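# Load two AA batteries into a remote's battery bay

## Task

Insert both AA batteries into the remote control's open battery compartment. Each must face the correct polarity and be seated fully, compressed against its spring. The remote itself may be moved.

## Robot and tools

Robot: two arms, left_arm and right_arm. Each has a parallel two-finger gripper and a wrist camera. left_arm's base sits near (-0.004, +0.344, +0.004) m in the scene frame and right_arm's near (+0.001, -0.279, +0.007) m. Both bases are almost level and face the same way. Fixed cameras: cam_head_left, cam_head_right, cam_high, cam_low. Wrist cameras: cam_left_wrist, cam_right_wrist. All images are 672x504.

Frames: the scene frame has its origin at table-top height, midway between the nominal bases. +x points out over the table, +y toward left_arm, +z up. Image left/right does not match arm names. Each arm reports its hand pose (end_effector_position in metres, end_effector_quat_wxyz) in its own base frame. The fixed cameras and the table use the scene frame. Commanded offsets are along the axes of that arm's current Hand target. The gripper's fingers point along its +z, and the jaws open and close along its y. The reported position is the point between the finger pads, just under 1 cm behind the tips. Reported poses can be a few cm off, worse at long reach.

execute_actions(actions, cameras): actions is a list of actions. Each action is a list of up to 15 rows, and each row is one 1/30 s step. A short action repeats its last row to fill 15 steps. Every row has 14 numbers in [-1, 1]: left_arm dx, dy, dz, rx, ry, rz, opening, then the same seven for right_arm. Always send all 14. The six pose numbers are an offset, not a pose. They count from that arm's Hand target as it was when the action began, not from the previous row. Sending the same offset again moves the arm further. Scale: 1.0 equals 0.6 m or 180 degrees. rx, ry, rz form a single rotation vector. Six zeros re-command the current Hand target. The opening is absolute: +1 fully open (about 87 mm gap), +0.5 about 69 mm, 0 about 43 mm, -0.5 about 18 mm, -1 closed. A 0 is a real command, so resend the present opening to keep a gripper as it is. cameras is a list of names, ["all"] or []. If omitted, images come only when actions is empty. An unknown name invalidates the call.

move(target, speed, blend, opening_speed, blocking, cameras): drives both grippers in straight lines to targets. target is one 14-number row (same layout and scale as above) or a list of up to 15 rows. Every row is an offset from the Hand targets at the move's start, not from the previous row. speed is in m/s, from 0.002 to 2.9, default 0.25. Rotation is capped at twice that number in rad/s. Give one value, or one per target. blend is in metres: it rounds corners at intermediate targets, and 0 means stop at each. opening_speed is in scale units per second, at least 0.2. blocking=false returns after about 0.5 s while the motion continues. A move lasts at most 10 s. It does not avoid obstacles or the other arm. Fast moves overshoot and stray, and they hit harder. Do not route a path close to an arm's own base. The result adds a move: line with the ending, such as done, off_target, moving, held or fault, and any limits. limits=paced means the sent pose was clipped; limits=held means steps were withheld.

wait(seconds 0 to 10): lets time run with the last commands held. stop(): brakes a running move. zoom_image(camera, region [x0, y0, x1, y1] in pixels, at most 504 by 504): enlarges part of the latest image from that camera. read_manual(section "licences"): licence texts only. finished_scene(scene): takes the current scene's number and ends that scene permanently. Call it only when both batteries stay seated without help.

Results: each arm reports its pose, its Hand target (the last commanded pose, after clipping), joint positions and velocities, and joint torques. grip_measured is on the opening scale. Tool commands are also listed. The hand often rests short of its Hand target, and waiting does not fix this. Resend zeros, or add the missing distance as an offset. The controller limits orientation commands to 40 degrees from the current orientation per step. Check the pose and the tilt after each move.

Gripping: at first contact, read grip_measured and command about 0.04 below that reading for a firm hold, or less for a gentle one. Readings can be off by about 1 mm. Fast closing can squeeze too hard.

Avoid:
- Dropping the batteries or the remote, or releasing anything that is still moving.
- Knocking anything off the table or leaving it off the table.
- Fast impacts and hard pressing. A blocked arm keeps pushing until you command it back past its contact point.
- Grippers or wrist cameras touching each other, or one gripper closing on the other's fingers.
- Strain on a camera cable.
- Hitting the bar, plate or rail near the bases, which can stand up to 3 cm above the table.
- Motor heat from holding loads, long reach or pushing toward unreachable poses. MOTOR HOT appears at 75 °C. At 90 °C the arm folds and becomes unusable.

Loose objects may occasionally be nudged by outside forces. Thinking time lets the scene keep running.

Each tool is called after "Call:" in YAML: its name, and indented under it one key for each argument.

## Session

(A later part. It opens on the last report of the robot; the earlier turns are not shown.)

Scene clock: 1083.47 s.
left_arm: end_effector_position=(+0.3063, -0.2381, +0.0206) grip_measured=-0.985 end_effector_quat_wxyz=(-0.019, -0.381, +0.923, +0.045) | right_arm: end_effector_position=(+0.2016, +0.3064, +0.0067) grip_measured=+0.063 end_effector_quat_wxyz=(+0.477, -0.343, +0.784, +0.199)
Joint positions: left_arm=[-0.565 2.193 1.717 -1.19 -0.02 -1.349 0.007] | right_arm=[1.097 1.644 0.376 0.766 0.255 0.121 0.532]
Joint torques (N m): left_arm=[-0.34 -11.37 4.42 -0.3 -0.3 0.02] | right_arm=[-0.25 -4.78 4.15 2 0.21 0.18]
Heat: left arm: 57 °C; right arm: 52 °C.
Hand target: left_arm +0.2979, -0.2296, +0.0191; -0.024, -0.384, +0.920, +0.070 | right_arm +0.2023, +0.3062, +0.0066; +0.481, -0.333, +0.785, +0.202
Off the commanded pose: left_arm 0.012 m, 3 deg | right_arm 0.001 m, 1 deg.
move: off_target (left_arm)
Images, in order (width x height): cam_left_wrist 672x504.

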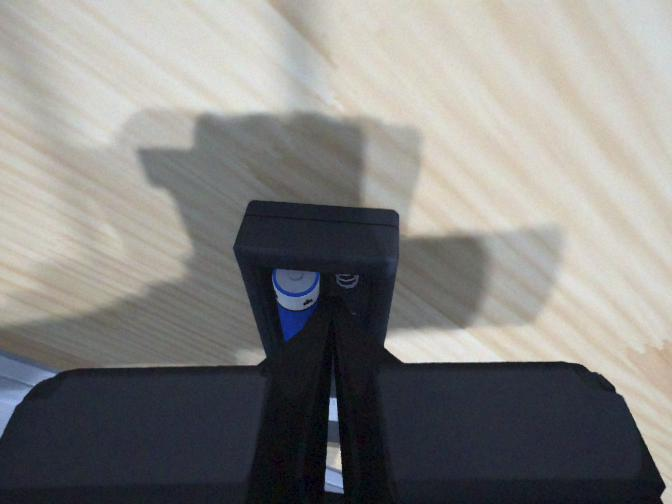

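Call:
move:
  target:
    - [0.0003, -0.0226, -0.0067, 0.0111, 0, 0, -1.0, 0, 0, 0, 0, 0, 0, 0.0]
    - [-0.0003, -0.0140, -0.0644, 0.0111, 0, 0, -1.0, 0, 0, 0, 0, 0, 0, 0.0]
  speed: 0.06
  cameras: ["cam_left_wrist"]

Call:
zoom_image:
  camera: "cam_left_wrist"
  region: [245, 180, 405, 320]

Scene clock: 1139.83 s.
left_arm: end_effector_position=(+0.3032, -0.2361, +0.0467) grip_measured=-0.985 end_effector_quat_wxyz=(-0.030, -0.381, +0.922, +0.061) | right_arm: end_effector_position=(+0.2015, +0.3064, +0.0067) grip_measured=+0.063 end_effector_quat_wxyz=(+0.477, -0.343, +0.784, +0.199)
Joint positions: left_arm=[-0.565 2.198 1.824 -1.331 -0.02 -1.35 0.007] | right_arm=[1.097 1.644 0.376 0.766 0.255 0.121 0.532]
Joint torques (N m): left_arm=[-0.77 -12.62 7.04 -0.1 -0.21 -0.02] | right_arm=[-0.25 -4.78 4.15 2 0.21 0.18]
Heat: left arm: 60 °C; right arm: 52 °C.
Hand target: left_arm +0.3077, -0.2395, +0.0560; -0.017, -0.384, +0.922, +0.054 | right_arm +0.2023, +0.3062, +0.0066; +0.481, -0.333, +0.785, +0.202
Off the commanded pose: left_arm 0.011 m, 2 deg | right_arm 0.001 m, 1 deg.
move: off_target (left_arm)
Images, in order (width x height): cam_left_wrist 672x504.

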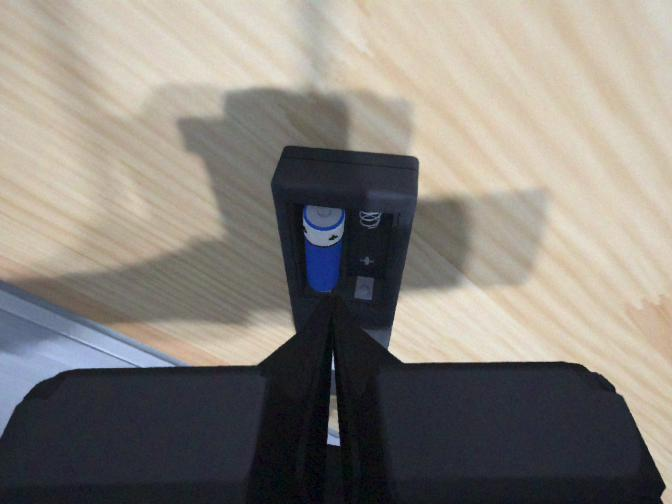

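Scaled by 3.150.

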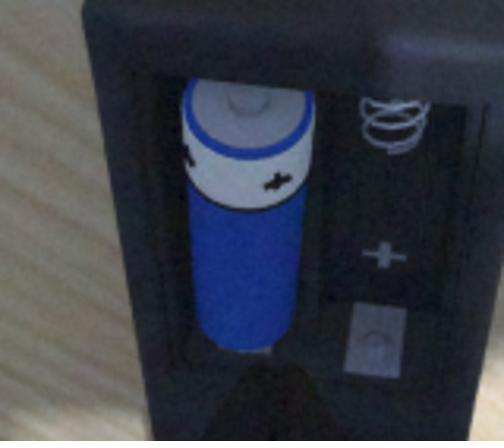

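Call:
move:
  target: [-0.01847, 0.00803, 0.0011, -0.0028, 0, 0, -0.5, 0, 0, 0, 0, 0, 0, 0.0]
  speed: 0.06
  opening_speed: 0.6
  cameras: ["cam_left_wrist"]

Call:
zoom_image:
  camera: "cam_left_wrist"
  region: [255, 180, 415, 320]

Scene clock: 1147.90 s.
left_arm: end_effector_position=(+0.3051, -0.2302, +0.0470) grip_measured=-0.500 end_effector_quat_wxyz=(-0.032, -0.384, +0.920, +0.064) | right_arm: end_effector_position=(+0.2015, +0.3064, +0.0067) grip_measured=+0.063 end_effector_quat_wxyz=(+0.477, -0.343, +0.784, +0.199)
Joint positions: left_arm=[-0.55 2.198 1.824 -1.338 -0.023 -1.343 0.25] | right_arm=[1.097 1.644 0.376 0.766 0.255 0.121 0.532]
Joint torques (N m): left_arm=[0.55 -12.68 6.87 -0.11 -0.24 0.19] | right_arm=[-0.25 -4.78 4.16 2 0.21 0.18]
Heat: left arm: 60 °C; right arm: 52 °C.
Hand target: left_arm +0.3120, -0.2282, +0.0560; -0.019, -0.384, +0.921, +0.059 | right_arm +0.2023, +0.3062, +0.0066; +0.481, -0.333, +0.785, +0.202
Off the commanded pose: left_arm 0.012 m, 2 deg | right_arm 0.001 m, 1 deg.
move: off_target (left_arm)
Images, in order (width x height): cam_left_wrist 672x504.

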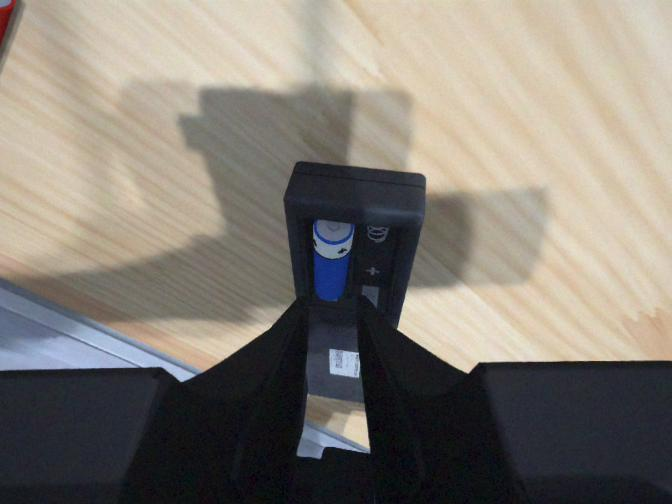

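Scaled by 3.150.

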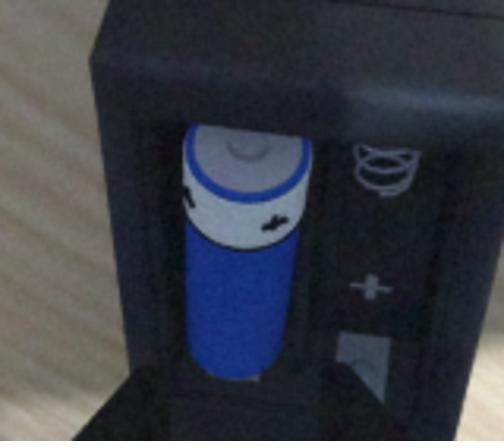

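Call:
move:
  target: [-0.0040, 0.0050, 0.0200, -0.0028, 0, 0, -0.5, 0, 0, 0, 0, 0, 0, 0.0]
  speed: 0.06
  cameras: ["cam_left_wrist"]

Call:
zoom_image:
  camera: "cam_left_wrist"
  region: [255, 200, 415, 340]

Scene clock: 1153.17 s.
left_arm: end_effector_position=(+0.3046, -0.2263, +0.0422) grip_measured=-0.500 end_effector_quat_wxyz=(-0.033, -0.384, +0.920, +0.067) | right_arm: end_effector_position=(+0.2015, +0.3064, +0.0067) grip_measured=+0.063 end_effector_quat_wxyz=(+0.477, -0.343, +0.784, +0.199)
Joint positions: left_arm=[-0.544 2.198 1.804 -1.324 -0.025 -1.336 0.25] | right_arm=[1.097 1.644 0.376 0.766 0.255 0.121 0.532]
Joint torques (N m): left_arm=[0.69 -12.63 4.88 0.1 -0.25 0.23] | right_arm=[-0.25 -4.79 4.18 2 0.21 0.18]
Heat: left arm: 60 °C; right arm: 52 °C.
Hand target: left_arm +0.3106, -0.2233, +0.0445; -0.021, -0.384, +0.921, +0.063 | right_arm +0.2023, +0.3062, +0.0066; +0.481, -0.333, +0.785, +0.202
Off the commanded pose: left_arm 0.007 m, 2 deg | right_arm 0.001 m, 1 deg.
move: done
Images, in order (width x height): cam_left_wrist 672x504.

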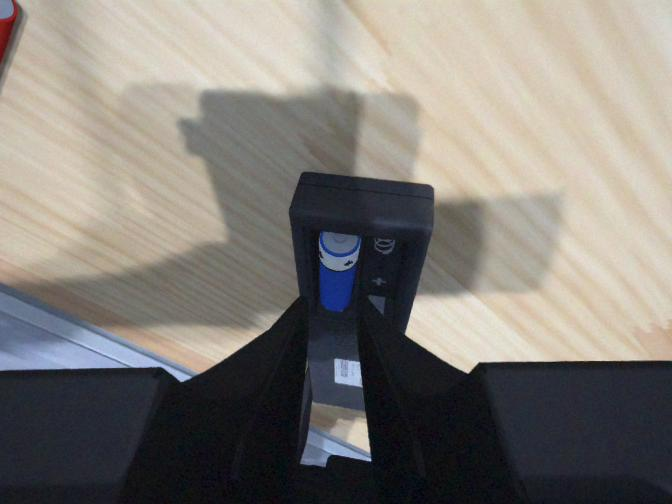

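Scaled by 3.150.

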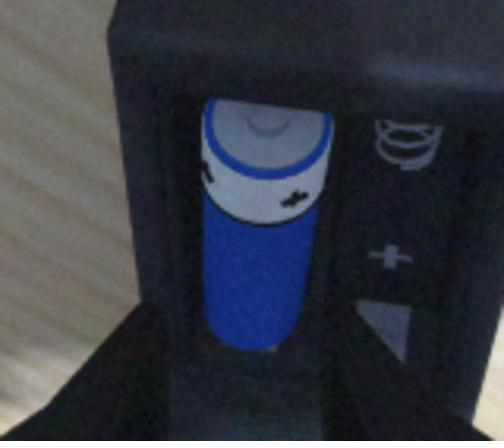

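Call:
move:
  target: [-0.0050, -0.0025, 0.0240, 0, 0, 0, -0.5, 0, 0, 0, 0, 0, 0, 0.0]
  speed: 0.05
  cameras: ["cam_left_wrist"]

Call:
zoom_image:
  camera: "cam_left_wrist"
  region: [255, 220, 415, 360]

Scene clock: 1157.57 s.
left_arm: end_effector_position=(+0.3071, -0.2244, +0.0320) grip_measured=-0.500 end_effector_quat_wxyz=(-0.030, -0.384, +0.921, +0.062) | right_arm: end_effector_position=(+0.2015, +0.3064, +0.0067) grip_measured=+0.063 end_effector_quat_wxyz=(+0.477, -0.343, +0.784, +0.199)
Joint positions: left_arm=[-0.537 2.198 1.765 -1.274 -0.026 -1.328 0.25] | right_arm=[1.097 1.644 0.376 0.766 0.255 0.121 0.532]
Joint torques (N m): left_arm=[0.72 -11.43 4.83 0.11 -0.25 0.2] | right_arm=[-0.25 -4.78 4.16 2 0.21 0.18]
Heat: left arm: 60 °C; right arm: 52 °C.
Hand target: left_arm +0.3125, -0.2208, +0.0300; -0.021, -0.384, +0.921, +0.063 | right_arm +0.2023, +0.3062, +0.0066; +0.481, -0.333, +0.785, +0.202
Off the commanded pose: left_arm 0.007 m, 1 deg | right_arm 0.001 m, 1 deg.
move: done
Images, in order (width x height): cam_left_wrist 672x504.

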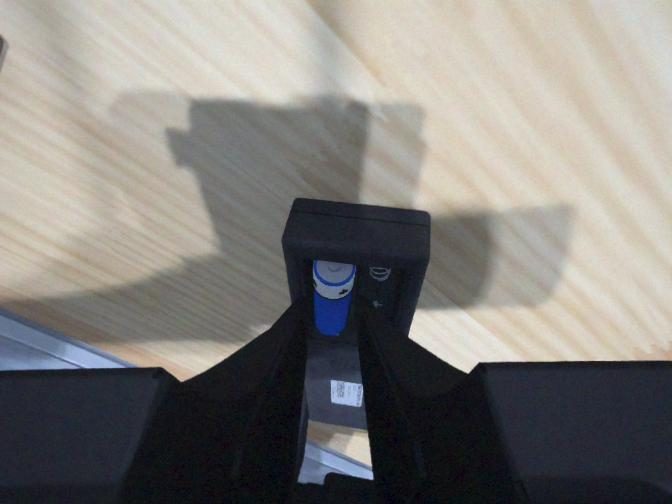

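Scaled by 3.150.

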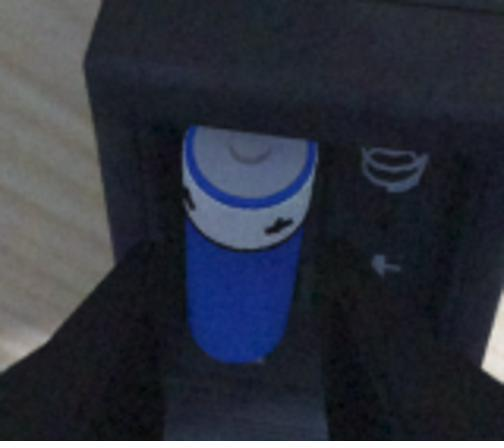

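Call:
move:
  target: [-0.0007, 0.0004, 0.0090, 0, 0, 0, -0.5, 0, 0, 0, 0, 0, 0, 0.0]
  speed: 0.04
  cameras: ["cam_left_wrist"]

Call:
zoom_image:
  camera: "cam_left_wrist"
  region: [255, 220, 415, 360]

Scene clock: 1162.30 s.
left_arm: end_effector_position=(+0.3065, -0.2240, +0.0272) grip_measured=-0.500 end_effector_quat_wxyz=(-0.030, -0.383, +0.921, +0.062) | right_arm: end_effector_position=(+0.2015, +0.3064, +0.0067) grip_measured=+0.063 end_effector_quat_wxyz=(+0.477, -0.343, +0.784, +0.199)
Joint positions: left_arm=[-0.537 2.198 1.746 -1.253 -0.026 -1.327 0.25] | right_arm=[1.097 1.644 0.376 0.766 0.255 0.121 0.532]
Joint torques (N m): left_arm=[0.87 -11.32 4.78 0.12 -0.25 0.19] | right_arm=[-0.24 -4.78 4.15 2 0.21 0.18]
Heat: left arm: 60 °C; right arm: 52 °C.
Hand target: left_arm +0.3121, -0.2198, +0.0247; -0.021, -0.384, +0.921, +0.063 | right_arm +0.2023, +0.3062, +0.0066; +0.481, -0.333, +0.785, +0.202
Off the commanded pose: left_arm 0.007 m, 1 deg | right_arm 0.001 m, 1 deg.
move: done
Images, in order (width x height): cam_left_wrist 672x504.

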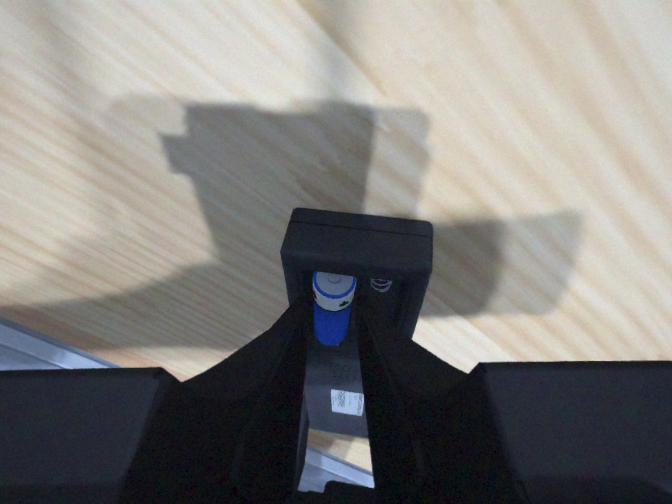

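Scaled by 3.150.

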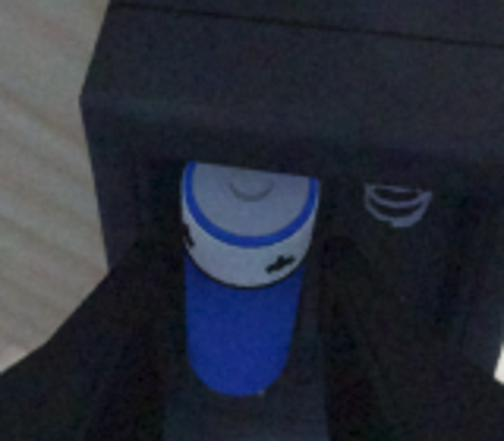

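Call:
move:
  target: [0, 0.0004, 0.0035, 0, 0, 0, -0.5, 0, 0, 0, 0, 0, 0, 0.0]
  speed: 0.03

Scene clock: 1167.33 s.
left_arm: end_effector_position=(+0.3061, -0.2238, +0.0251) grip_measured=-0.500 end_effector_quat_wxyz=(-0.030, -0.383, +0.921, +0.062) | right_arm: end_effector_position=(+0.2015, +0.3064, +0.0067) grip_measured=+0.063 end_effector_quat_wxyz=(+0.477, -0.343, +0.784, +0.199)
Joint positions: left_arm=[-0.537 2.198 1.737 -1.245 -0.026 -1.326 0.25] | right_arm=[1.097 1.644 0.376 0.766 0.255 0.121 0.532]
Joint torques (N m): left_arm=[0.92 -11.32 4.79 0.13 -0.25 0.21] | right_arm=[-0.25 -4.79 4.16 2 0.21 0.19]
Heat: left arm: 60 °C; right arm: 52 °C.
Hand target: left_arm +0.3118, -0.2195, +0.0227; -0.021, -0.384, +0.921, +0.063 | right_arm +0.2023, +0.3062, +0.0066; +0.481, -0.333, +0.785, +0.202
Off the commanded pose: left_arm 0.008 m, 1 deg | right_arm 0.001 m, 1 deg.
move: done

Call:
move:
  target: [0, 0, 0, 0, 0, 0, -0.68, 0, 0, 0, 0, 0, 0, 0.0]
  opening_speed: 0.4
  cameras: ["cam_left_wrist"]

Call:
zoom_image:
  camera: "cam_left_wrist"
  region: [255, 220, 415, 360]

Scene clock: 1170.50 s.
left_arm: end_effector_position=(+0.3066, -0.2240, +0.0250) grip_measured=-0.606 end_effector_quat_wxyz=(-0.029, -0.381, +0.922, +0.061) | right_arm: end_effector_position=(+0.2015, +0.3064, +0.0067) grip_measured=+0.063 end_effector_quat_wxyz=(+0.477, -0.343, +0.784, +0.199)
Joint positions: left_arm=[-0.537 2.198 1.737 -1.241 -0.026 -1.323 0.197] | right_arm=[1.097 1.644 0.376 0.766 0.255 0.121 0.532]
Joint torques (N m): left_arm=[0.9 -11.34 4.78 0.11 -0.26 0.17] | right_arm=[-0.25 -4.78 4.16 2 0.21 0.18]
Heat: left arm: 59 °C; right arm: 52 °C.
Hand target: left_arm +0.3118, -0.2195, +0.0227; -0.021, -0.384, +0.921, +0.063 | right_arm +0.2023, +0.3062, +0.0066; +0.481, -0.333, +0.785, +0.202
Off the commanded pose: left_arm 0.007 m, 1 deg | right_arm 0.001 m, 1 deg.
move: done
Images, in order (width x height): cam_left_wrist 672x504.

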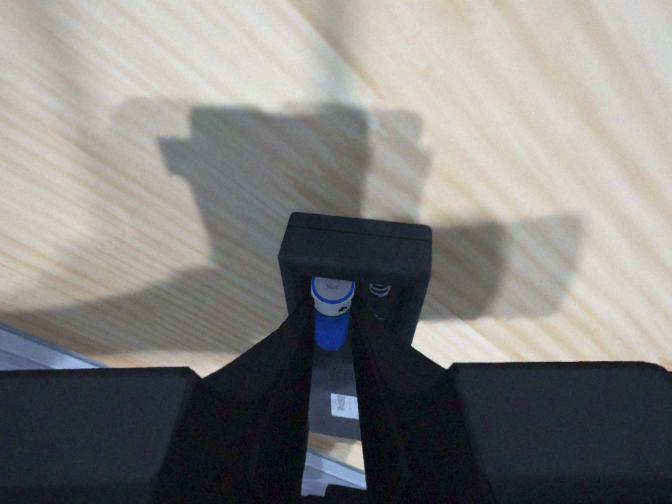

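Scaled by 3.150.

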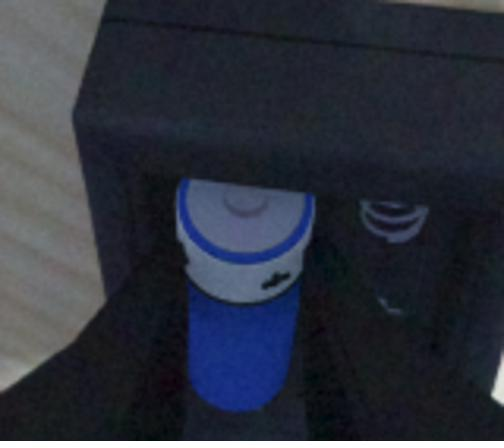

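Call:
move:
  target: [0.0267, -0.0003, 0.00475, 0, 0.0111, 0, -0.68, 0, 0, 0, 0, 0, 0, 0.0]
  speed: 0.04
  cameras: ["cam_left_wrist"]

Call:
zoom_image:
  camera: "cam_left_wrist"
  region: [255, 220, 415, 360]

Scene clock: 1175.27 s.
left_arm: end_effector_position=(+0.3048, -0.2257, +0.0242) grip_measured=-0.606 end_effector_quat_wxyz=(-0.034, -0.381, +0.922, +0.058) | right_arm: end_effector_position=(+0.2015, +0.3064, +0.0067) grip_measured=+0.063 end_effector_quat_wxyz=(+0.477, -0.343, +0.784, +0.199)
Joint positions: left_arm=[-0.537 2.198 1.732 -1.238 -0.014 -1.323 0.197] | right_arm=[1.097 1.644 0.376 0.766 0.255 0.121 0.532]
Joint torques (N m): left_arm=[-1.32 -11.64 3.29 0.19 0.03 -0.08] | right_arm=[-0.25 -4.79 4.16 2 0.21 0.18]
Heat: left arm: 59 °C; right arm: 52 °C.
Hand target: left_arm +0.3004, -0.2306, +0.0197; -0.037, -0.385, +0.921, +0.056 | right_arm +0.2023, +0.3062, +0.0066; +0.481, -0.333, +0.785, +0.202
Off the commanded pose: left_arm 0.008 m, 1 deg | right_arm 0.001 m, 1 deg.
move: done
Images, in order (width x height): cam_left_wrist 672x504.

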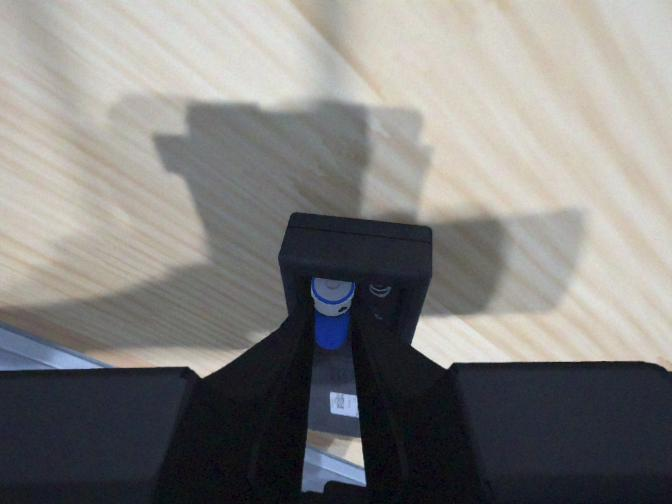

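Scaled by 3.150.

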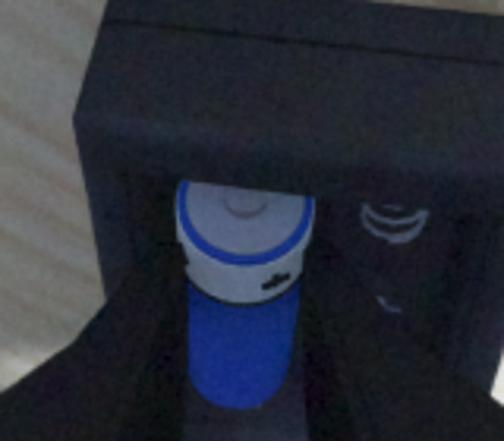

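Call:
move:
  target: [0.0167, -0.0003, 0.0030, 0, 0.0083, 0, -0.68, 0, 0, 0, 0, 0, 0, 0.0]
  speed: 0.04
  cameras: ["cam_left_wrist"]

Call:
zoom_image:
  camera: "cam_left_wrist"
  region: [255, 220, 415, 360]

Scene clock: 1179.33 s.
left_arm: end_effector_position=(+0.3033, -0.2265, +0.0221) grip_measured=-0.606 end_effector_quat_wxyz=(-0.037, -0.384, +0.921, +0.057) | right_arm: end_effector_position=(+0.2015, +0.3064, +0.0067) grip_measured=+0.063 end_effector_quat_wxyz=(+0.477, -0.343, +0.784, +0.199)
Joint positions: left_arm=[-0.539 2.198 1.722 -1.231 -0.009 -1.329 0.197] | right_arm=[1.097 1.644 0.376 0.766 0.255 0.121 0.532]
Joint torques (N m): left_arm=[-2.51 -11.74 3 0.16 0.28 -0.15] | right_arm=[-0.24 -4.78 4.16 2 0.21 0.18]
Heat: left arm: 59 °C; right arm: 52 °C.
Hand target: left_arm +0.2933, -0.2377, +0.0181; -0.049, -0.386, +0.920, +0.051 | right_arm +0.2023, +0.3062, +0.0066; +0.481, -0.333, +0.785, +0.202
Off the commanded pose: left_arm 0.016 m, 2 deg | right_arm 0.001 m, 1 deg.
move: off_target (left_arm)
Images, in order (width x height): cam_left_wrist 672x504.

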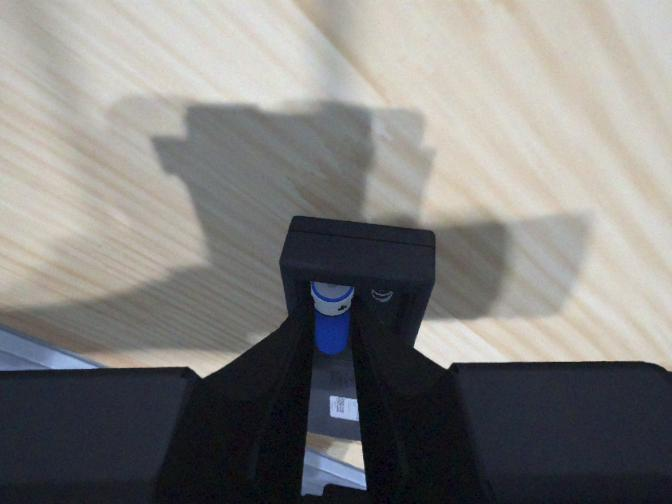

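Scaled by 3.150.

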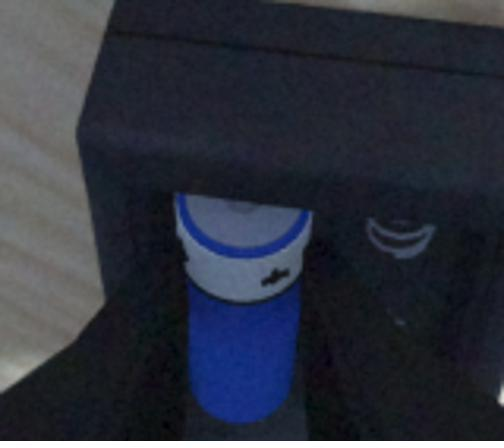

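Call:
move:
  target: [0.0050, -0.0003, 0.0060, 0, 0.0028, 0, -0.68, 0, 0, 0, 0, 0, 0, 0.0]
  speed: 0.04
  cameras: ["cam_left_wrist"]

Call:
zoom_image:
  camera: "cam_left_wrist"
  region: [255, 220, 415, 360]

Scene clock: 1183.00 s.
left_arm: end_effector_position=(+0.3033, -0.2266, +0.0220) grip_measured=-0.606 end_effector_quat_wxyz=(-0.036, -0.384, +0.921, +0.056) | right_arm: end_effector_position=(+0.2015, +0.3064, +0.0067) grip_measured=+0.063 end_effector_quat_wxyz=(+0.477, -0.343, +0.784, +0.199)
Joint positions: left_arm=[-0.539 2.195 1.717 -1.226 -0.009 -1.33 0.197] | right_arm=[1.097 1.644 0.376 0.766 0.255 0.121 0.532]
Joint torques (N m): left_arm=[-2.86 -11.28 2.48 0.24 0.36 -0.17] | right_arm=[-0.25 -4.78 4.15 2 0.22 0.18]
Heat: left arm: 59 °C; right arm: 52 °C.
Hand target: left_arm +0.2909, -0.2398, +0.0147; -0.053, -0.386, +0.920, +0.049 | right_arm +0.2023, +0.3062, +0.0066; +0.481, -0.333, +0.785, +0.202
Off the commanded pose: left_arm 0.020 m, 2 deg | right_arm 0.001 m, 1 deg.
move: off_target (left_arm)
Images, in order (width x height): cam_left_wrist 672x504.

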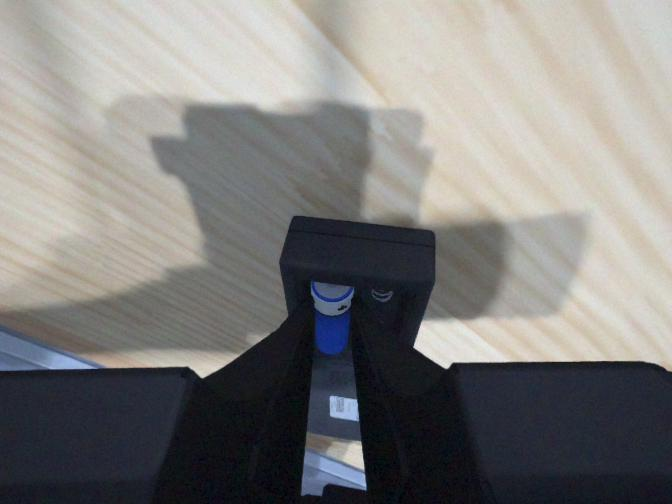

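Scaled by 3.150.

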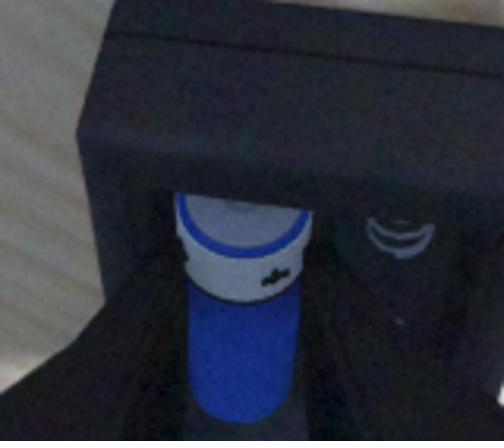

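Call:
move:
  target: [-0.0230, 0.0003, -0.0050, 0, -0.0111, 0, -0.68, 0, 0, 0, 0, 0, 0, 0.0]
  speed: 0.04
  cameras: ["cam_left_wrist"]

Call:
zoom_image:
  camera: "cam_left_wrist"
  region: [255, 220, 415, 360]

Scene clock: 1188.60 s.
left_arm: end_effector_position=(+0.3033, -0.2264, +0.0220) grip_measured=-0.606 end_effector_quat_wxyz=(-0.036, -0.384, +0.921, +0.056) | right_arm: end_effector_position=(+0.2015, +0.3064, +0.0067) grip_measured=+0.063 end_effector_quat_wxyz=(+0.477, -0.343, +0.784, +0.199)
Joint positions: left_arm=[-0.539 2.195 1.717 -1.226 -0.009 -1.33 0.197] | right_arm=[1.097 1.644 0.376 0.766 0.255 0.121 0.532]
Joint torques (N m): left_arm=[-1.05 -11.1 3.79 0.17 -0.02 0.01] | right_arm=[-0.24 -4.77 4.18 2 0.21 0.18]
Heat: left arm: 60 °C; right arm: 52 °C.
Hand target: left_arm +0.3008, -0.2300, +0.0169; -0.037, -0.385, +0.921, +0.056 | right_arm +0.2023, +0.3062, +0.0066; +0.481, -0.333, +0.785, +0.202
Off the commanded pose: left_arm 0.007 m, 0 deg | right_arm 0.001 m, 1 deg.
move: done
Images, in order (width x height): cam_left_wrist 672x504.

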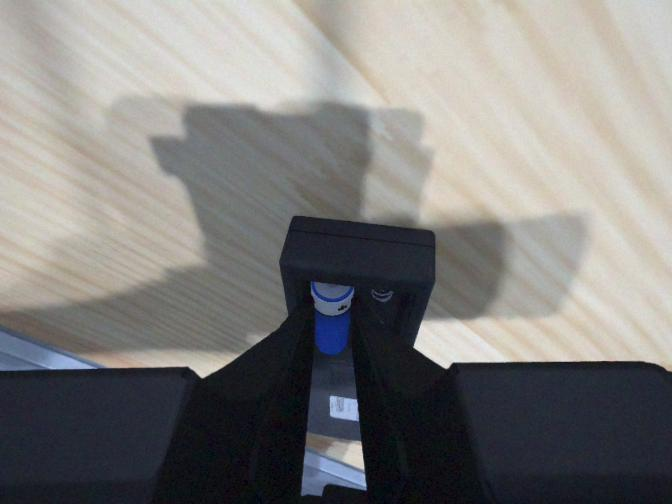

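Scaled by 3.150.

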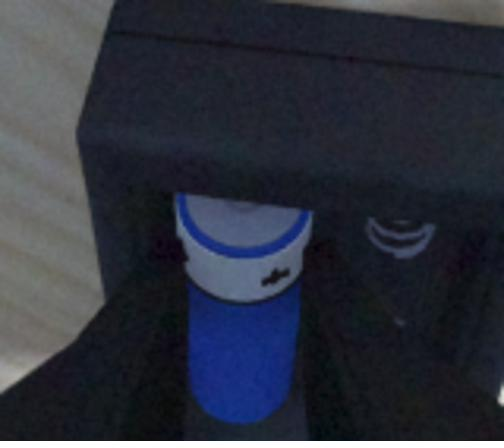

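Call:
move:
  target:
    - [-0.0120, 0.0001, -0.0030, 0, 0, 0, -0.68, 0, 0, 0, 0, 0, 0, 0.0]
    - [-0.0120, 0.0001, -0.0030, 0, 0, 0, -0.5, 0, 0, 0, 0, 0, 0, 0.0]
  speed: 0.04
  opening_speed: 0.4
  cameras: ["cam_left_wrist"]

Call:
zoom_image:
  camera: "cam_left_wrist"
  region: [255, 220, 415, 360]

Scene clock: 1192.27 s.
left_arm: end_effector_position=(+0.3047, -0.2265, +0.0221) grip_measured=-0.500 end_effector_quat_wxyz=(-0.036, -0.384, +0.921, +0.053) | right_arm: end_effector_position=(+0.2015, +0.3064, +0.0067) grip_measured=+0.063 end_effector_quat_wxyz=(+0.477, -0.343, +0.784, +0.199)
Joint positions: left_arm=[-0.536 2.195 1.718 -1.222 -0.006 -1.325 0.25] | right_arm=[1.097 1.644 0.376 0.766 0.255 0.121 0.532]
Joint torques (N m): left_arm=[0.39 -10.55 4.98 0.06 -0.08 0.13] | right_arm=[-0.24 -4.78 4.16 2 0.21 0.18]
Heat: left arm: 60 °C; right arm: 52 °C.
Hand target: left_arm +0.3060, -0.2249, +0.0184; -0.037, -0.385, +0.921, +0.056 | right_arm +0.2023, +0.3062, +0.0066; +0.481, -0.333, +0.785, +0.202
Off the commanded pose: left_arm 0.004 m, 0 deg | right_arm 0.001 m, 1 deg.
move: done
Images, in order (width x height): cam_left_wrist 672x504.

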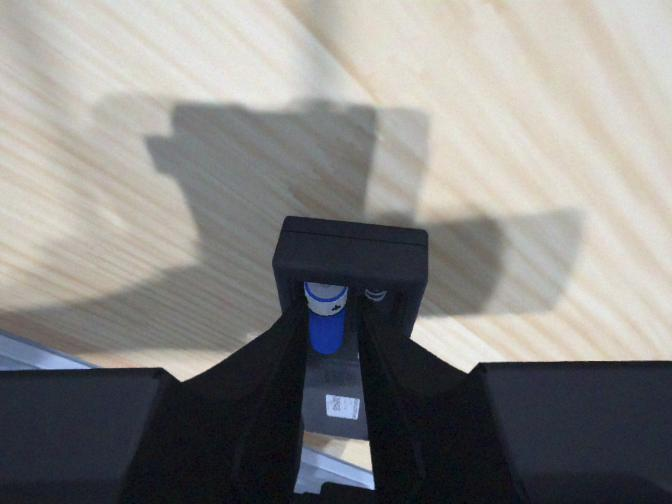

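Scaled by 3.150.

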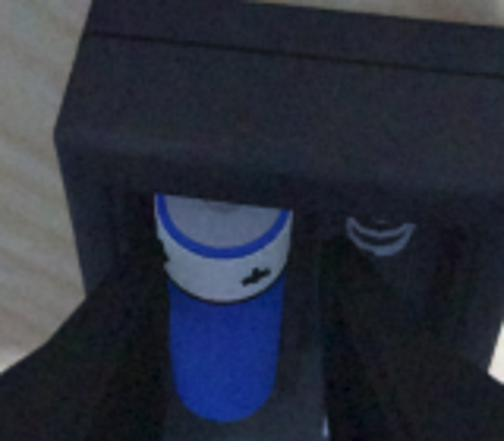

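Call:
move:
  target:
    - [0.0016, 0.0062, -0.0463, 0, 0, 0, -0.5, 0, 0, 0, 0, 0, 0, 0.0]
    - [0.0016, 0.0062, -0.0463, 0, 0, 0, -1.0, 0, 0, 0, 0, 0, 0, 0.0]
  speed: 0.08
  cameras: ["cam_left_wrist"]

Call:
zoom_image:
  camera: "cam_left_wrist"
  region: [255, 190, 415, 330]

Scene clock: 1197.70 s.
left_arm: end_effector_position=(+0.2995, -0.2235, +0.0356) grip_measured=-0.985 end_effector_quat_wxyz=(-0.046, -0.383, +0.920, +0.067) | right_arm: end_effector_position=(+0.2016, +0.3065, +0.0067) grip_measured=+0.063 end_effector_quat_wxyz=(+0.477, -0.343, +0.784, +0.199)
Joint positions: left_arm=[-0.536 2.195 1.767 -1.305 -0.006 -1.325 0.008] | right_arm=[1.097 1.644 0.376 0.767 0.255 0.121 0.532]
Joint torques (N m): left_arm=[0.31 -12.92 6.93 -0.16 -0.08 0.13] | right_arm=[-0.25 -4.81 4.16 1.99 0.21 0.18]
Heat: left arm: 61 °C; right arm: 52 °C.
Hand target: left_arm +0.3059, -0.2251, +0.0465; -0.037, -0.385, +0.921, +0.056 | right_arm +0.2023, +0.3062, +0.0066; +0.481, -0.333, +0.785, +0.202
Off the commanded pose: left_arm 0.013 m, 2 deg | right_arm 0.001 m, 1 deg.
move: off_target (left_arm); target 2's new opening was sent with left_arm's hand 0.013 m and 2 deg from that target
Images, in order (width x height): cam_left_wrist 672x504.

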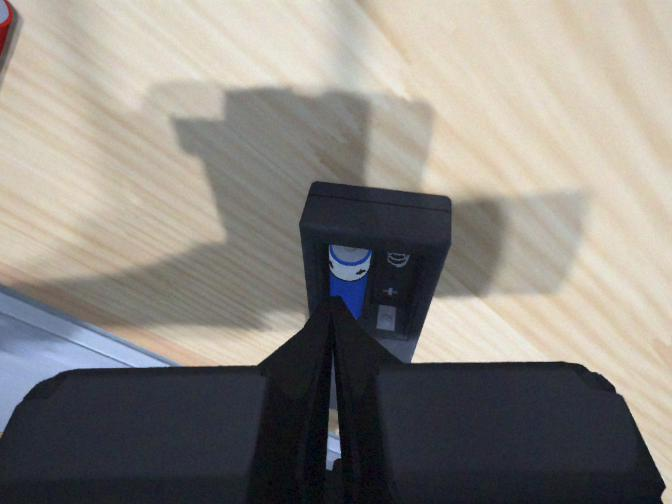

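Scaled by 3.150.

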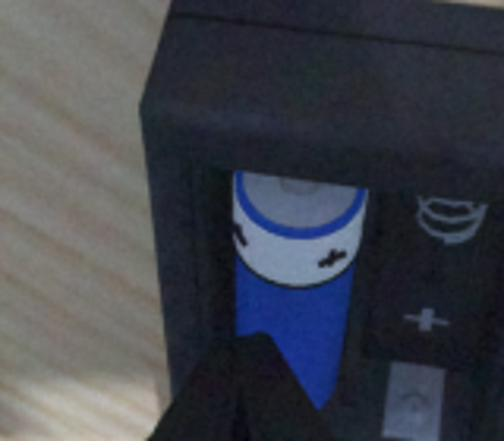

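Call:
move:
  target: [-0.0010, 0.0005, 0.0233, 0, 0, 0, -1.0, 0, 0, 0, 0, 0, 0, 0.0]
  speed: 0.06
  cameras: ["cam_left_wrist"]

Call:
zoom_image:
  camera: "cam_left_wrist"
  region: [255, 210, 415, 350]

Scene clock: 1204.63 s.
left_arm: end_effector_position=(+0.2992, -0.2233, +0.0297) grip_measured=-0.985 end_effector_quat_wxyz=(-0.045, -0.383, +0.920, +0.066) | right_arm: end_effector_position=(+0.2016, +0.3065, +0.0067) grip_measured=+0.063 end_effector_quat_wxyz=(+0.477, -0.343, +0.784, +0.199)
Joint positions: left_arm=[-0.536 2.195 1.743 -1.278 -0.006 -1.325 0.008] | right_arm=[1.097 1.644 0.376 0.767 0.255 0.121 0.532]
Joint torques (N m): left_arm=[0.51 -12.63 4.81 0.11 -0.09 0.16] | right_arm=[-0.25 -4.81 4.15 1.99 0.21 0.18]
Heat: left arm: 62 °C; right arm: 52 °C.
Hand target: left_arm +0.3044, -0.2234, +0.0327; -0.037, -0.385, +0.921, +0.056 | right_arm +0.2023, +0.3062, +0.0066; +0.481, -0.333, +0.785, +0.202
Off the commanded pose: left_arm 0.006 m, 2 deg | right_arm 0.001 m, 1 deg.
move: done
Images, in order (width x height): cam_left_wrist 672x504.

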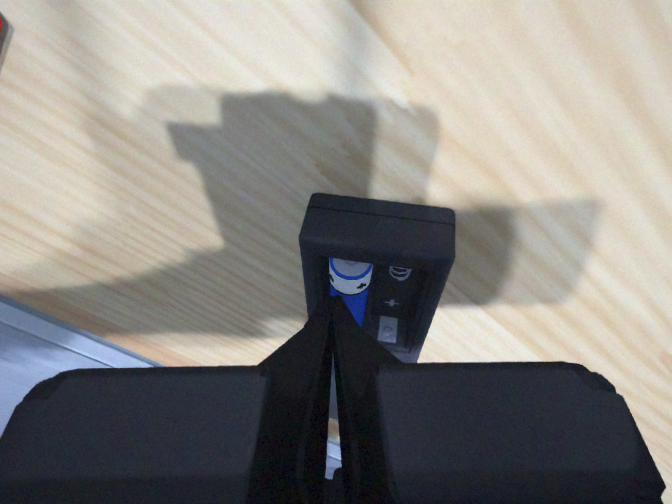

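Scaled by 3.150.

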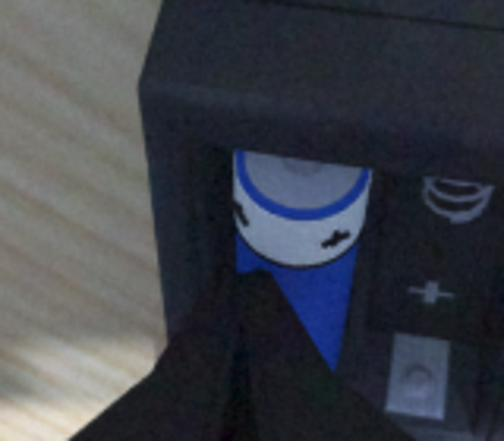

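Call:
move:
  target: [0.0002, -0.0091, -0.0012, 0.0067, 0, 0, -1.0, 0, 0, 0, 0, 0, 0, 0.0]
  speed: 0.05
  cameras: ["cam_left_wrist"]

Call:
zoom_image:
  camera: "cam_left_wrist"
  region: [255, 210, 415, 350]

Scene clock: 1212.57 s.
left_arm: end_effector_position=(+0.2999, -0.2239, +0.0296) grip_measured=-0.985 end_effector_quat_wxyz=(-0.044, -0.383, +0.920, +0.064) | right_arm: end_effector_position=(+0.2019, +0.3063, +0.0068) grip_measured=+0.063 end_effector_quat_wxyz=(+0.478, -0.342, +0.784, +0.198)
Joint positions: left_arm=[-0.536 2.195 1.743 -1.275 -0.005 -1.325 0.008] | right_arm=[1.097 1.644 0.376 0.767 0.257 0.121 0.532]
Joint torques (N m): left_arm=[0.36 -12.6 5.09 0.23 -0.04 0.14] | right_arm=[-0.25 -4.81 4.16 1.99 0.18 0.18]
Heat: left arm: 63 °C; right arm: 52 °C.
Hand target: left_arm +0.3083, -0.2273, +0.0327; -0.033, -0.385, +0.921, +0.046 | right_arm +0.2023, +0.3062, +0.0066; +0.481, -0.333, +0.785, +0.202
Off the commanded pose: left_arm 0.010 m, 2 deg | right_arm 0.000 m, 1 deg.
move: done
Images, in order (width x height): cam_left_wrist 672x504.

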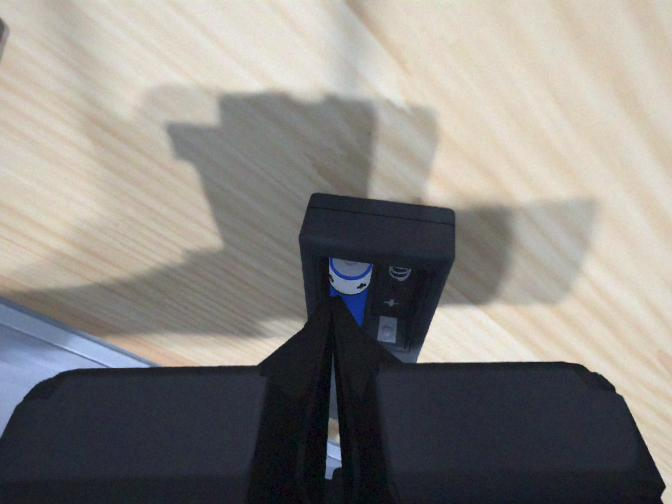

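Scaled by 3.150.

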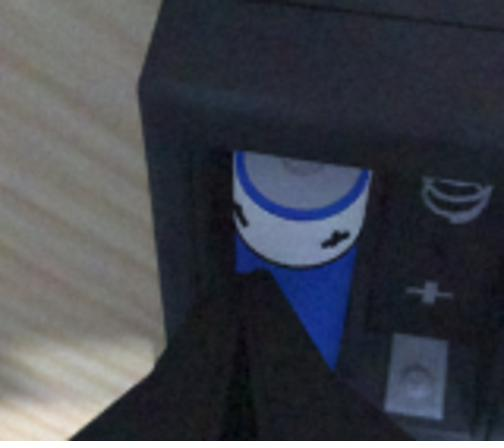

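Call:
move:
  target: [-0.0020, 0.0035, -0.0400, 0, 0, 0, -1.0, 0, 0, 0, 0, 0, 0, 0.0]
  speed: 0.06

Scene clock: 1217.10 s.
left_arm: end_effector_position=(+0.3029, -0.2256, +0.0420) grip_measured=-0.985 end_effector_quat_wxyz=(-0.043, -0.383, +0.921, +0.062) | right_arm: end_effector_position=(+0.2019, +0.3063, +0.0068) grip_measured=+0.063 end_effector_quat_wxyz=(+0.478, -0.342, +0.784, +0.198)
Joint positions: left_arm=[-0.536 2.195 1.794 -1.322 -0.005 -1.325 0.008] | right_arm=[1.097 1.644 0.376 0.767 0.257 0.121 0.532]
Joint torques (N m): left_arm=[0.8 -13.93 6.95 -0.13 -0.04 0.18] | right_arm=[-0.24 -4.81 4.15 2 0.18 0.18]
Heat: left arm: 63 °C; right arm: 52 °C.
Hand target: left_arm +0.3100, -0.2265, +0.0567; -0.033, -0.385, +0.921, +0.046 | right_arm +0.2023, +0.3062, +0.0066; +0.481, -0.333, +0.785, +0.202
Off the commanded pose: left_arm 0.016 m, 2 deg | right_arm 0.000 m, 1 deg.
move: off_target (left_arm)

Call:
move:
  target: [-0.0030, -0.0030, 0.0240, 0, 0, 0, -1.0, 0, 0, 0, 0, 0, 0, 0.0]
  speed: 0.06
  cameras: ["cam_left_wrist"]

Call:
zoom_image:
  camera: "cam_left_wrist"
  region: [255, 190, 415, 330]

Scene clock: 1220.83 s.
left_arm: end_effector_position=(+0.3065, -0.2261, +0.0388) grip_measured=-0.985 end_effector_quat_wxyz=(-0.039, -0.385, +0.921, +0.056) | right_arm: end_effector_position=(+0.2019, +0.3063, +0.0068) grip_measured=+0.063 end_effector_quat_wxyz=(+0.478, -0.342, +0.784, +0.198)
Joint positions: left_arm=[-0.532 2.195 1.784 -1.296 -0.005 -1.323 0.008] | right_arm=[1.097 1.644 0.376 0.767 0.257 0.121 0.532]
Joint torques (N m): left_arm=[0.7 -12.74 4.88 0.11 -0.04 0.2] | right_arm=[-0.25 -4.81 4.16 1.99 0.19 0.18]
Heat: left arm: 64 °C; right arm: 52 °C.
Hand target: left_arm +0.3112, -0.2256, +0.0422; -0.033, -0.385, +0.921, +0.046 | right_arm +0.2023, +0.3062, +0.0066; +0.481, -0.333, +0.785, +0.202
Off the commanded pose: left_arm 0.006 m, 1 deg | right_arm 0.000 m, 1 deg.
move: done
Images, in order (width x height): cam_left_wrist 672x504.

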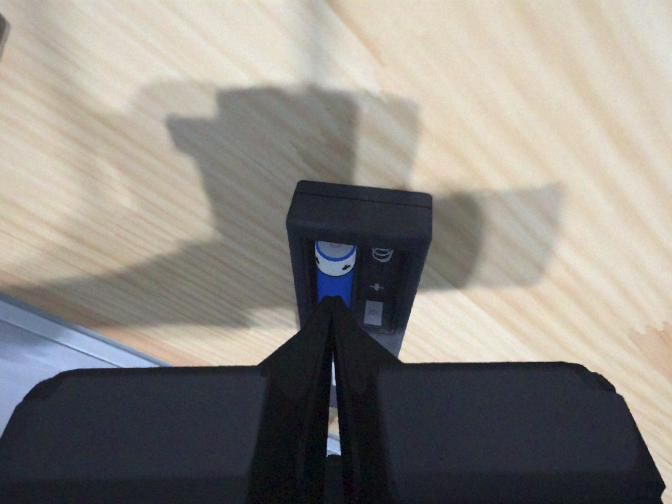

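Scaled by 3.150.

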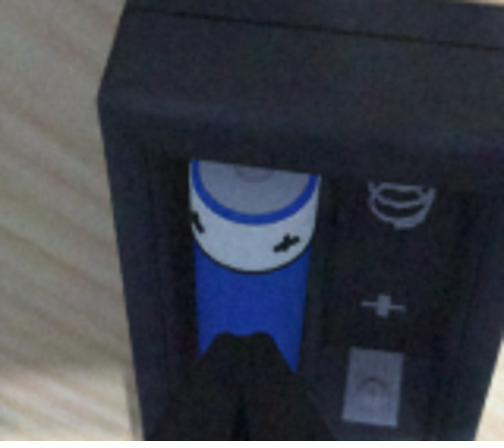

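Call:
move:
  target: [0.0005, 0.0005, 0.0165, -0.0011, 0, 0, -1.0, 0, 0, 0, 0, 0, 0, 0.0]
  speed: 0.05
  cameras: ["cam_left_wrist"]

Call:
zoom_image:
  camera: "cam_left_wrist"
  region: [255, 200, 415, 340]

Scene clock: 1224.93 s.
left_arm: end_effector_position=(+0.3054, -0.2254, +0.0307) grip_measured=-0.985 end_effector_quat_wxyz=(-0.039, -0.385, +0.921, +0.056) | right_arm: end_effector_position=(+0.2019, +0.3063, +0.0068) grip_measured=+0.063 end_effector_quat_wxyz=(+0.478, -0.342, +0.784, +0.198)
Joint positions: left_arm=[-0.532 2.195 1.752 -1.263 -0.005 -1.323 0.008] | right_arm=[1.097 1.644 0.376 0.767 0.257 0.121 0.532]
Joint torques (N m): left_arm=[0.65 -12.22 4.82 0.13 -0.04 0.2] | right_arm=[-0.25 -4.81 4.16 2 0.19 0.18]
Heat: left arm: 64 °C; right arm: 52 °C.
Hand target: left_arm +0.3098, -0.2250, +0.0324; -0.033, -0.385, +0.921, +0.048 | right_arm +0.2023, +0.3062, +0.0066; +0.481, -0.333, +0.785, +0.202
Off the commanded pose: left_arm 0.005 m, 1 deg | right_arm 0.000 m, 1 deg.
move: done
Images, in order (width x height): cam_left_wrist 672x504.

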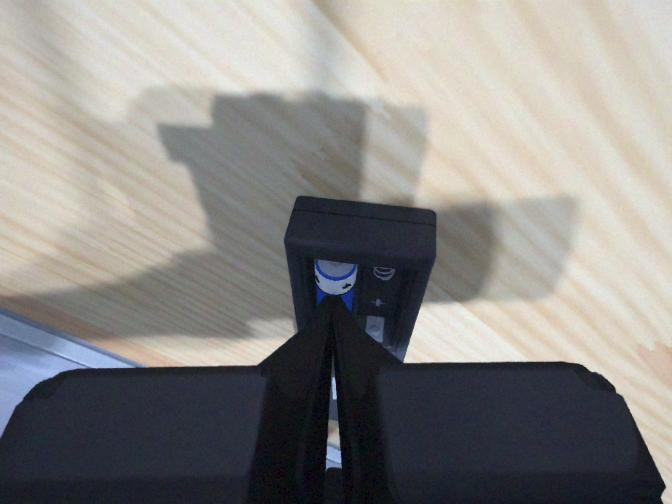

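Scaled by 3.150.

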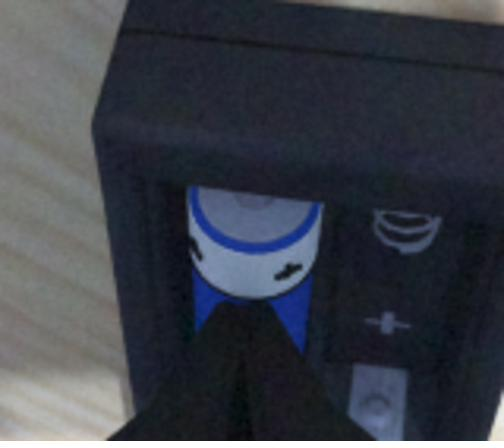

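Call:
move:
  target: [0.0040, -0.0010, 0.0130, 0, 0, 0, -1.0, 0, 0, 0, 0, 0, 0, 0.0]
  speed: 0.03
  cameras: ["cam_left_wrist"]

Call:
zoom_image:
  camera: "cam_left_wrist"
  region: [255, 210, 415, 350]

Scene clock: 1227.60 s.
left_arm: end_effector_position=(+0.3043, -0.2274, +0.0290) grip_measured=-0.985 end_effector_quat_wxyz=(-0.043, -0.385, +0.920, +0.051) | right_arm: end_effector_position=(+0.2019, +0.3063, +0.0068) grip_measured=+0.063 end_effector_quat_wxyz=(+0.478, -0.342, +0.784, +0.198)
Joint positions: left_arm=[-0.532 2.195 1.743 -1.252 0.007 -1.323 0.008] | right_arm=[1.097 1.644 0.376 0.767 0.257 0.121 0.532]
Joint torques (N m): left_arm=[0.01 -11.86 3.47 0.31 -0.18 0.13] | right_arm=[-0.24 -4.82 4.16 1.99 0.19 0.18]
Heat: left arm: 64 °C; right arm: 52 °C.
Hand target: left_arm +0.3077, -0.2266, +0.0246; -0.033, -0.385, +0.921, +0.048 | right_arm +0.2023, +0.3062, +0.0066; +0.481, -0.333, +0.785, +0.202
Off the commanded pose: left_arm 0.006 m, 1 deg | right_arm 0.000 m, 1 deg.
move: done
Images, in order (width x height): cam_left_wrist 672x504.

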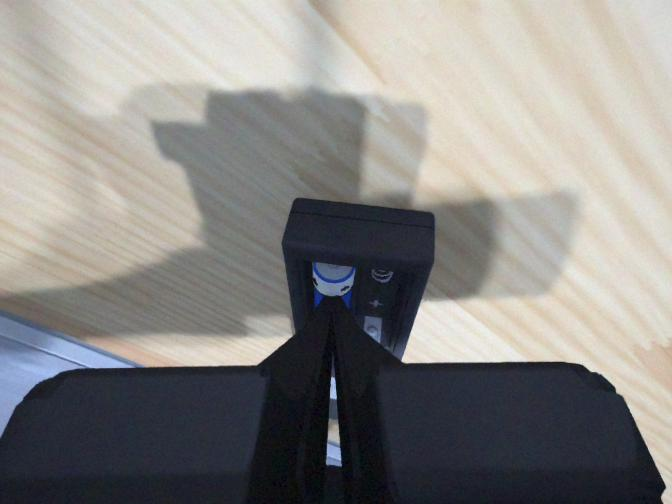

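Scaled by 3.150.

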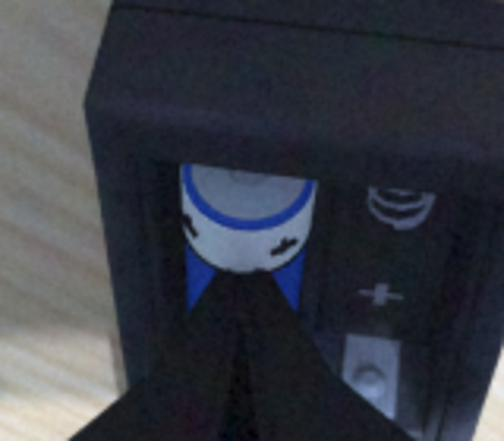

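Call:
move:
  target: [0.0067, -0.0008, 0.0100, 0, 0.0028, 0, -1.0, 0, 0, 0, 0, 0, 0, 0.0]
  speed: 0.03
  cameras: ["cam_left_wrist"]

Call:
zoom_image:
  camera: "cam_left_wrist"
  region: [255, 210, 415, 350]

Scene clock: 1230.93 s.
left_arm: end_effector_position=(+0.3042, -0.2275, +0.0286) grip_measured=-0.985 end_effector_quat_wxyz=(-0.042, -0.385, +0.921, +0.049) | right_arm: end_effector_position=(+0.2019, +0.3063, +0.0068) grip_measured=+0.063 end_effector_quat_wxyz=(+0.478, -0.342, +0.784, +0.198)
Joint positions: left_arm=[-0.532 2.19 1.733 -1.243 0.009 -1.323 0.008] | right_arm=[1.097 1.644 0.376 0.767 0.257 0.121 0.532]
Joint torques (N m): left_arm=[-0.61 -11.06 2.69 0.43 -0.09 0.07] | right_arm=[-0.24 -4.81 4.15 1.99 0.18 0.18]
Heat: left arm: 64 °C; right arm: 52 °C.
Hand target: left_arm +0.3047, -0.2295, +0.0188; -0.037, -0.385, +0.921, +0.046 | right_arm +0.2023, +0.3062, +0.0066; +0.481, -0.333, +0.785, +0.202
Off the commanded pose: left_arm 0.010 m, 1 deg | right_arm 0.000 m, 1 deg.
move: done
Images, in order (width x height): cam_left_wrist 672x504.

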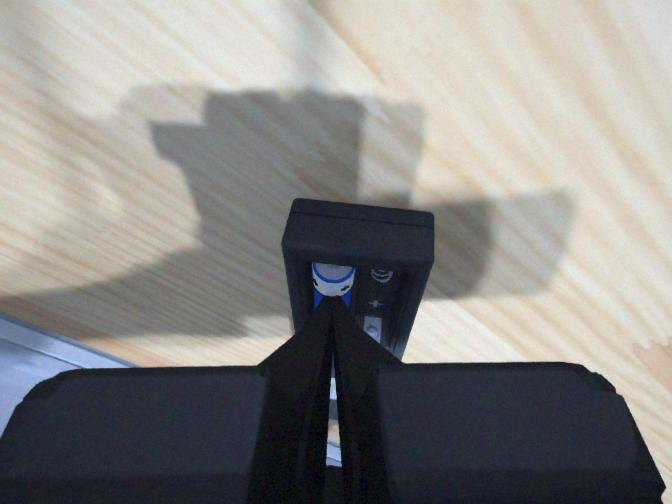

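Scaled by 3.150.

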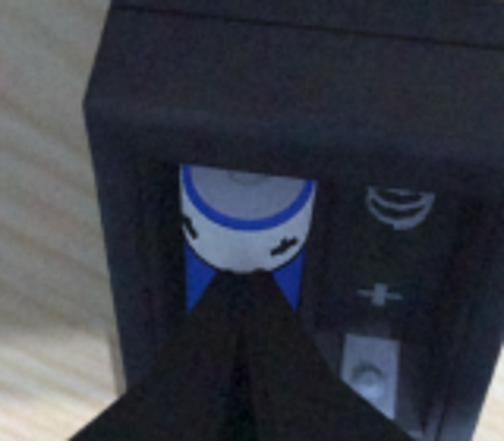

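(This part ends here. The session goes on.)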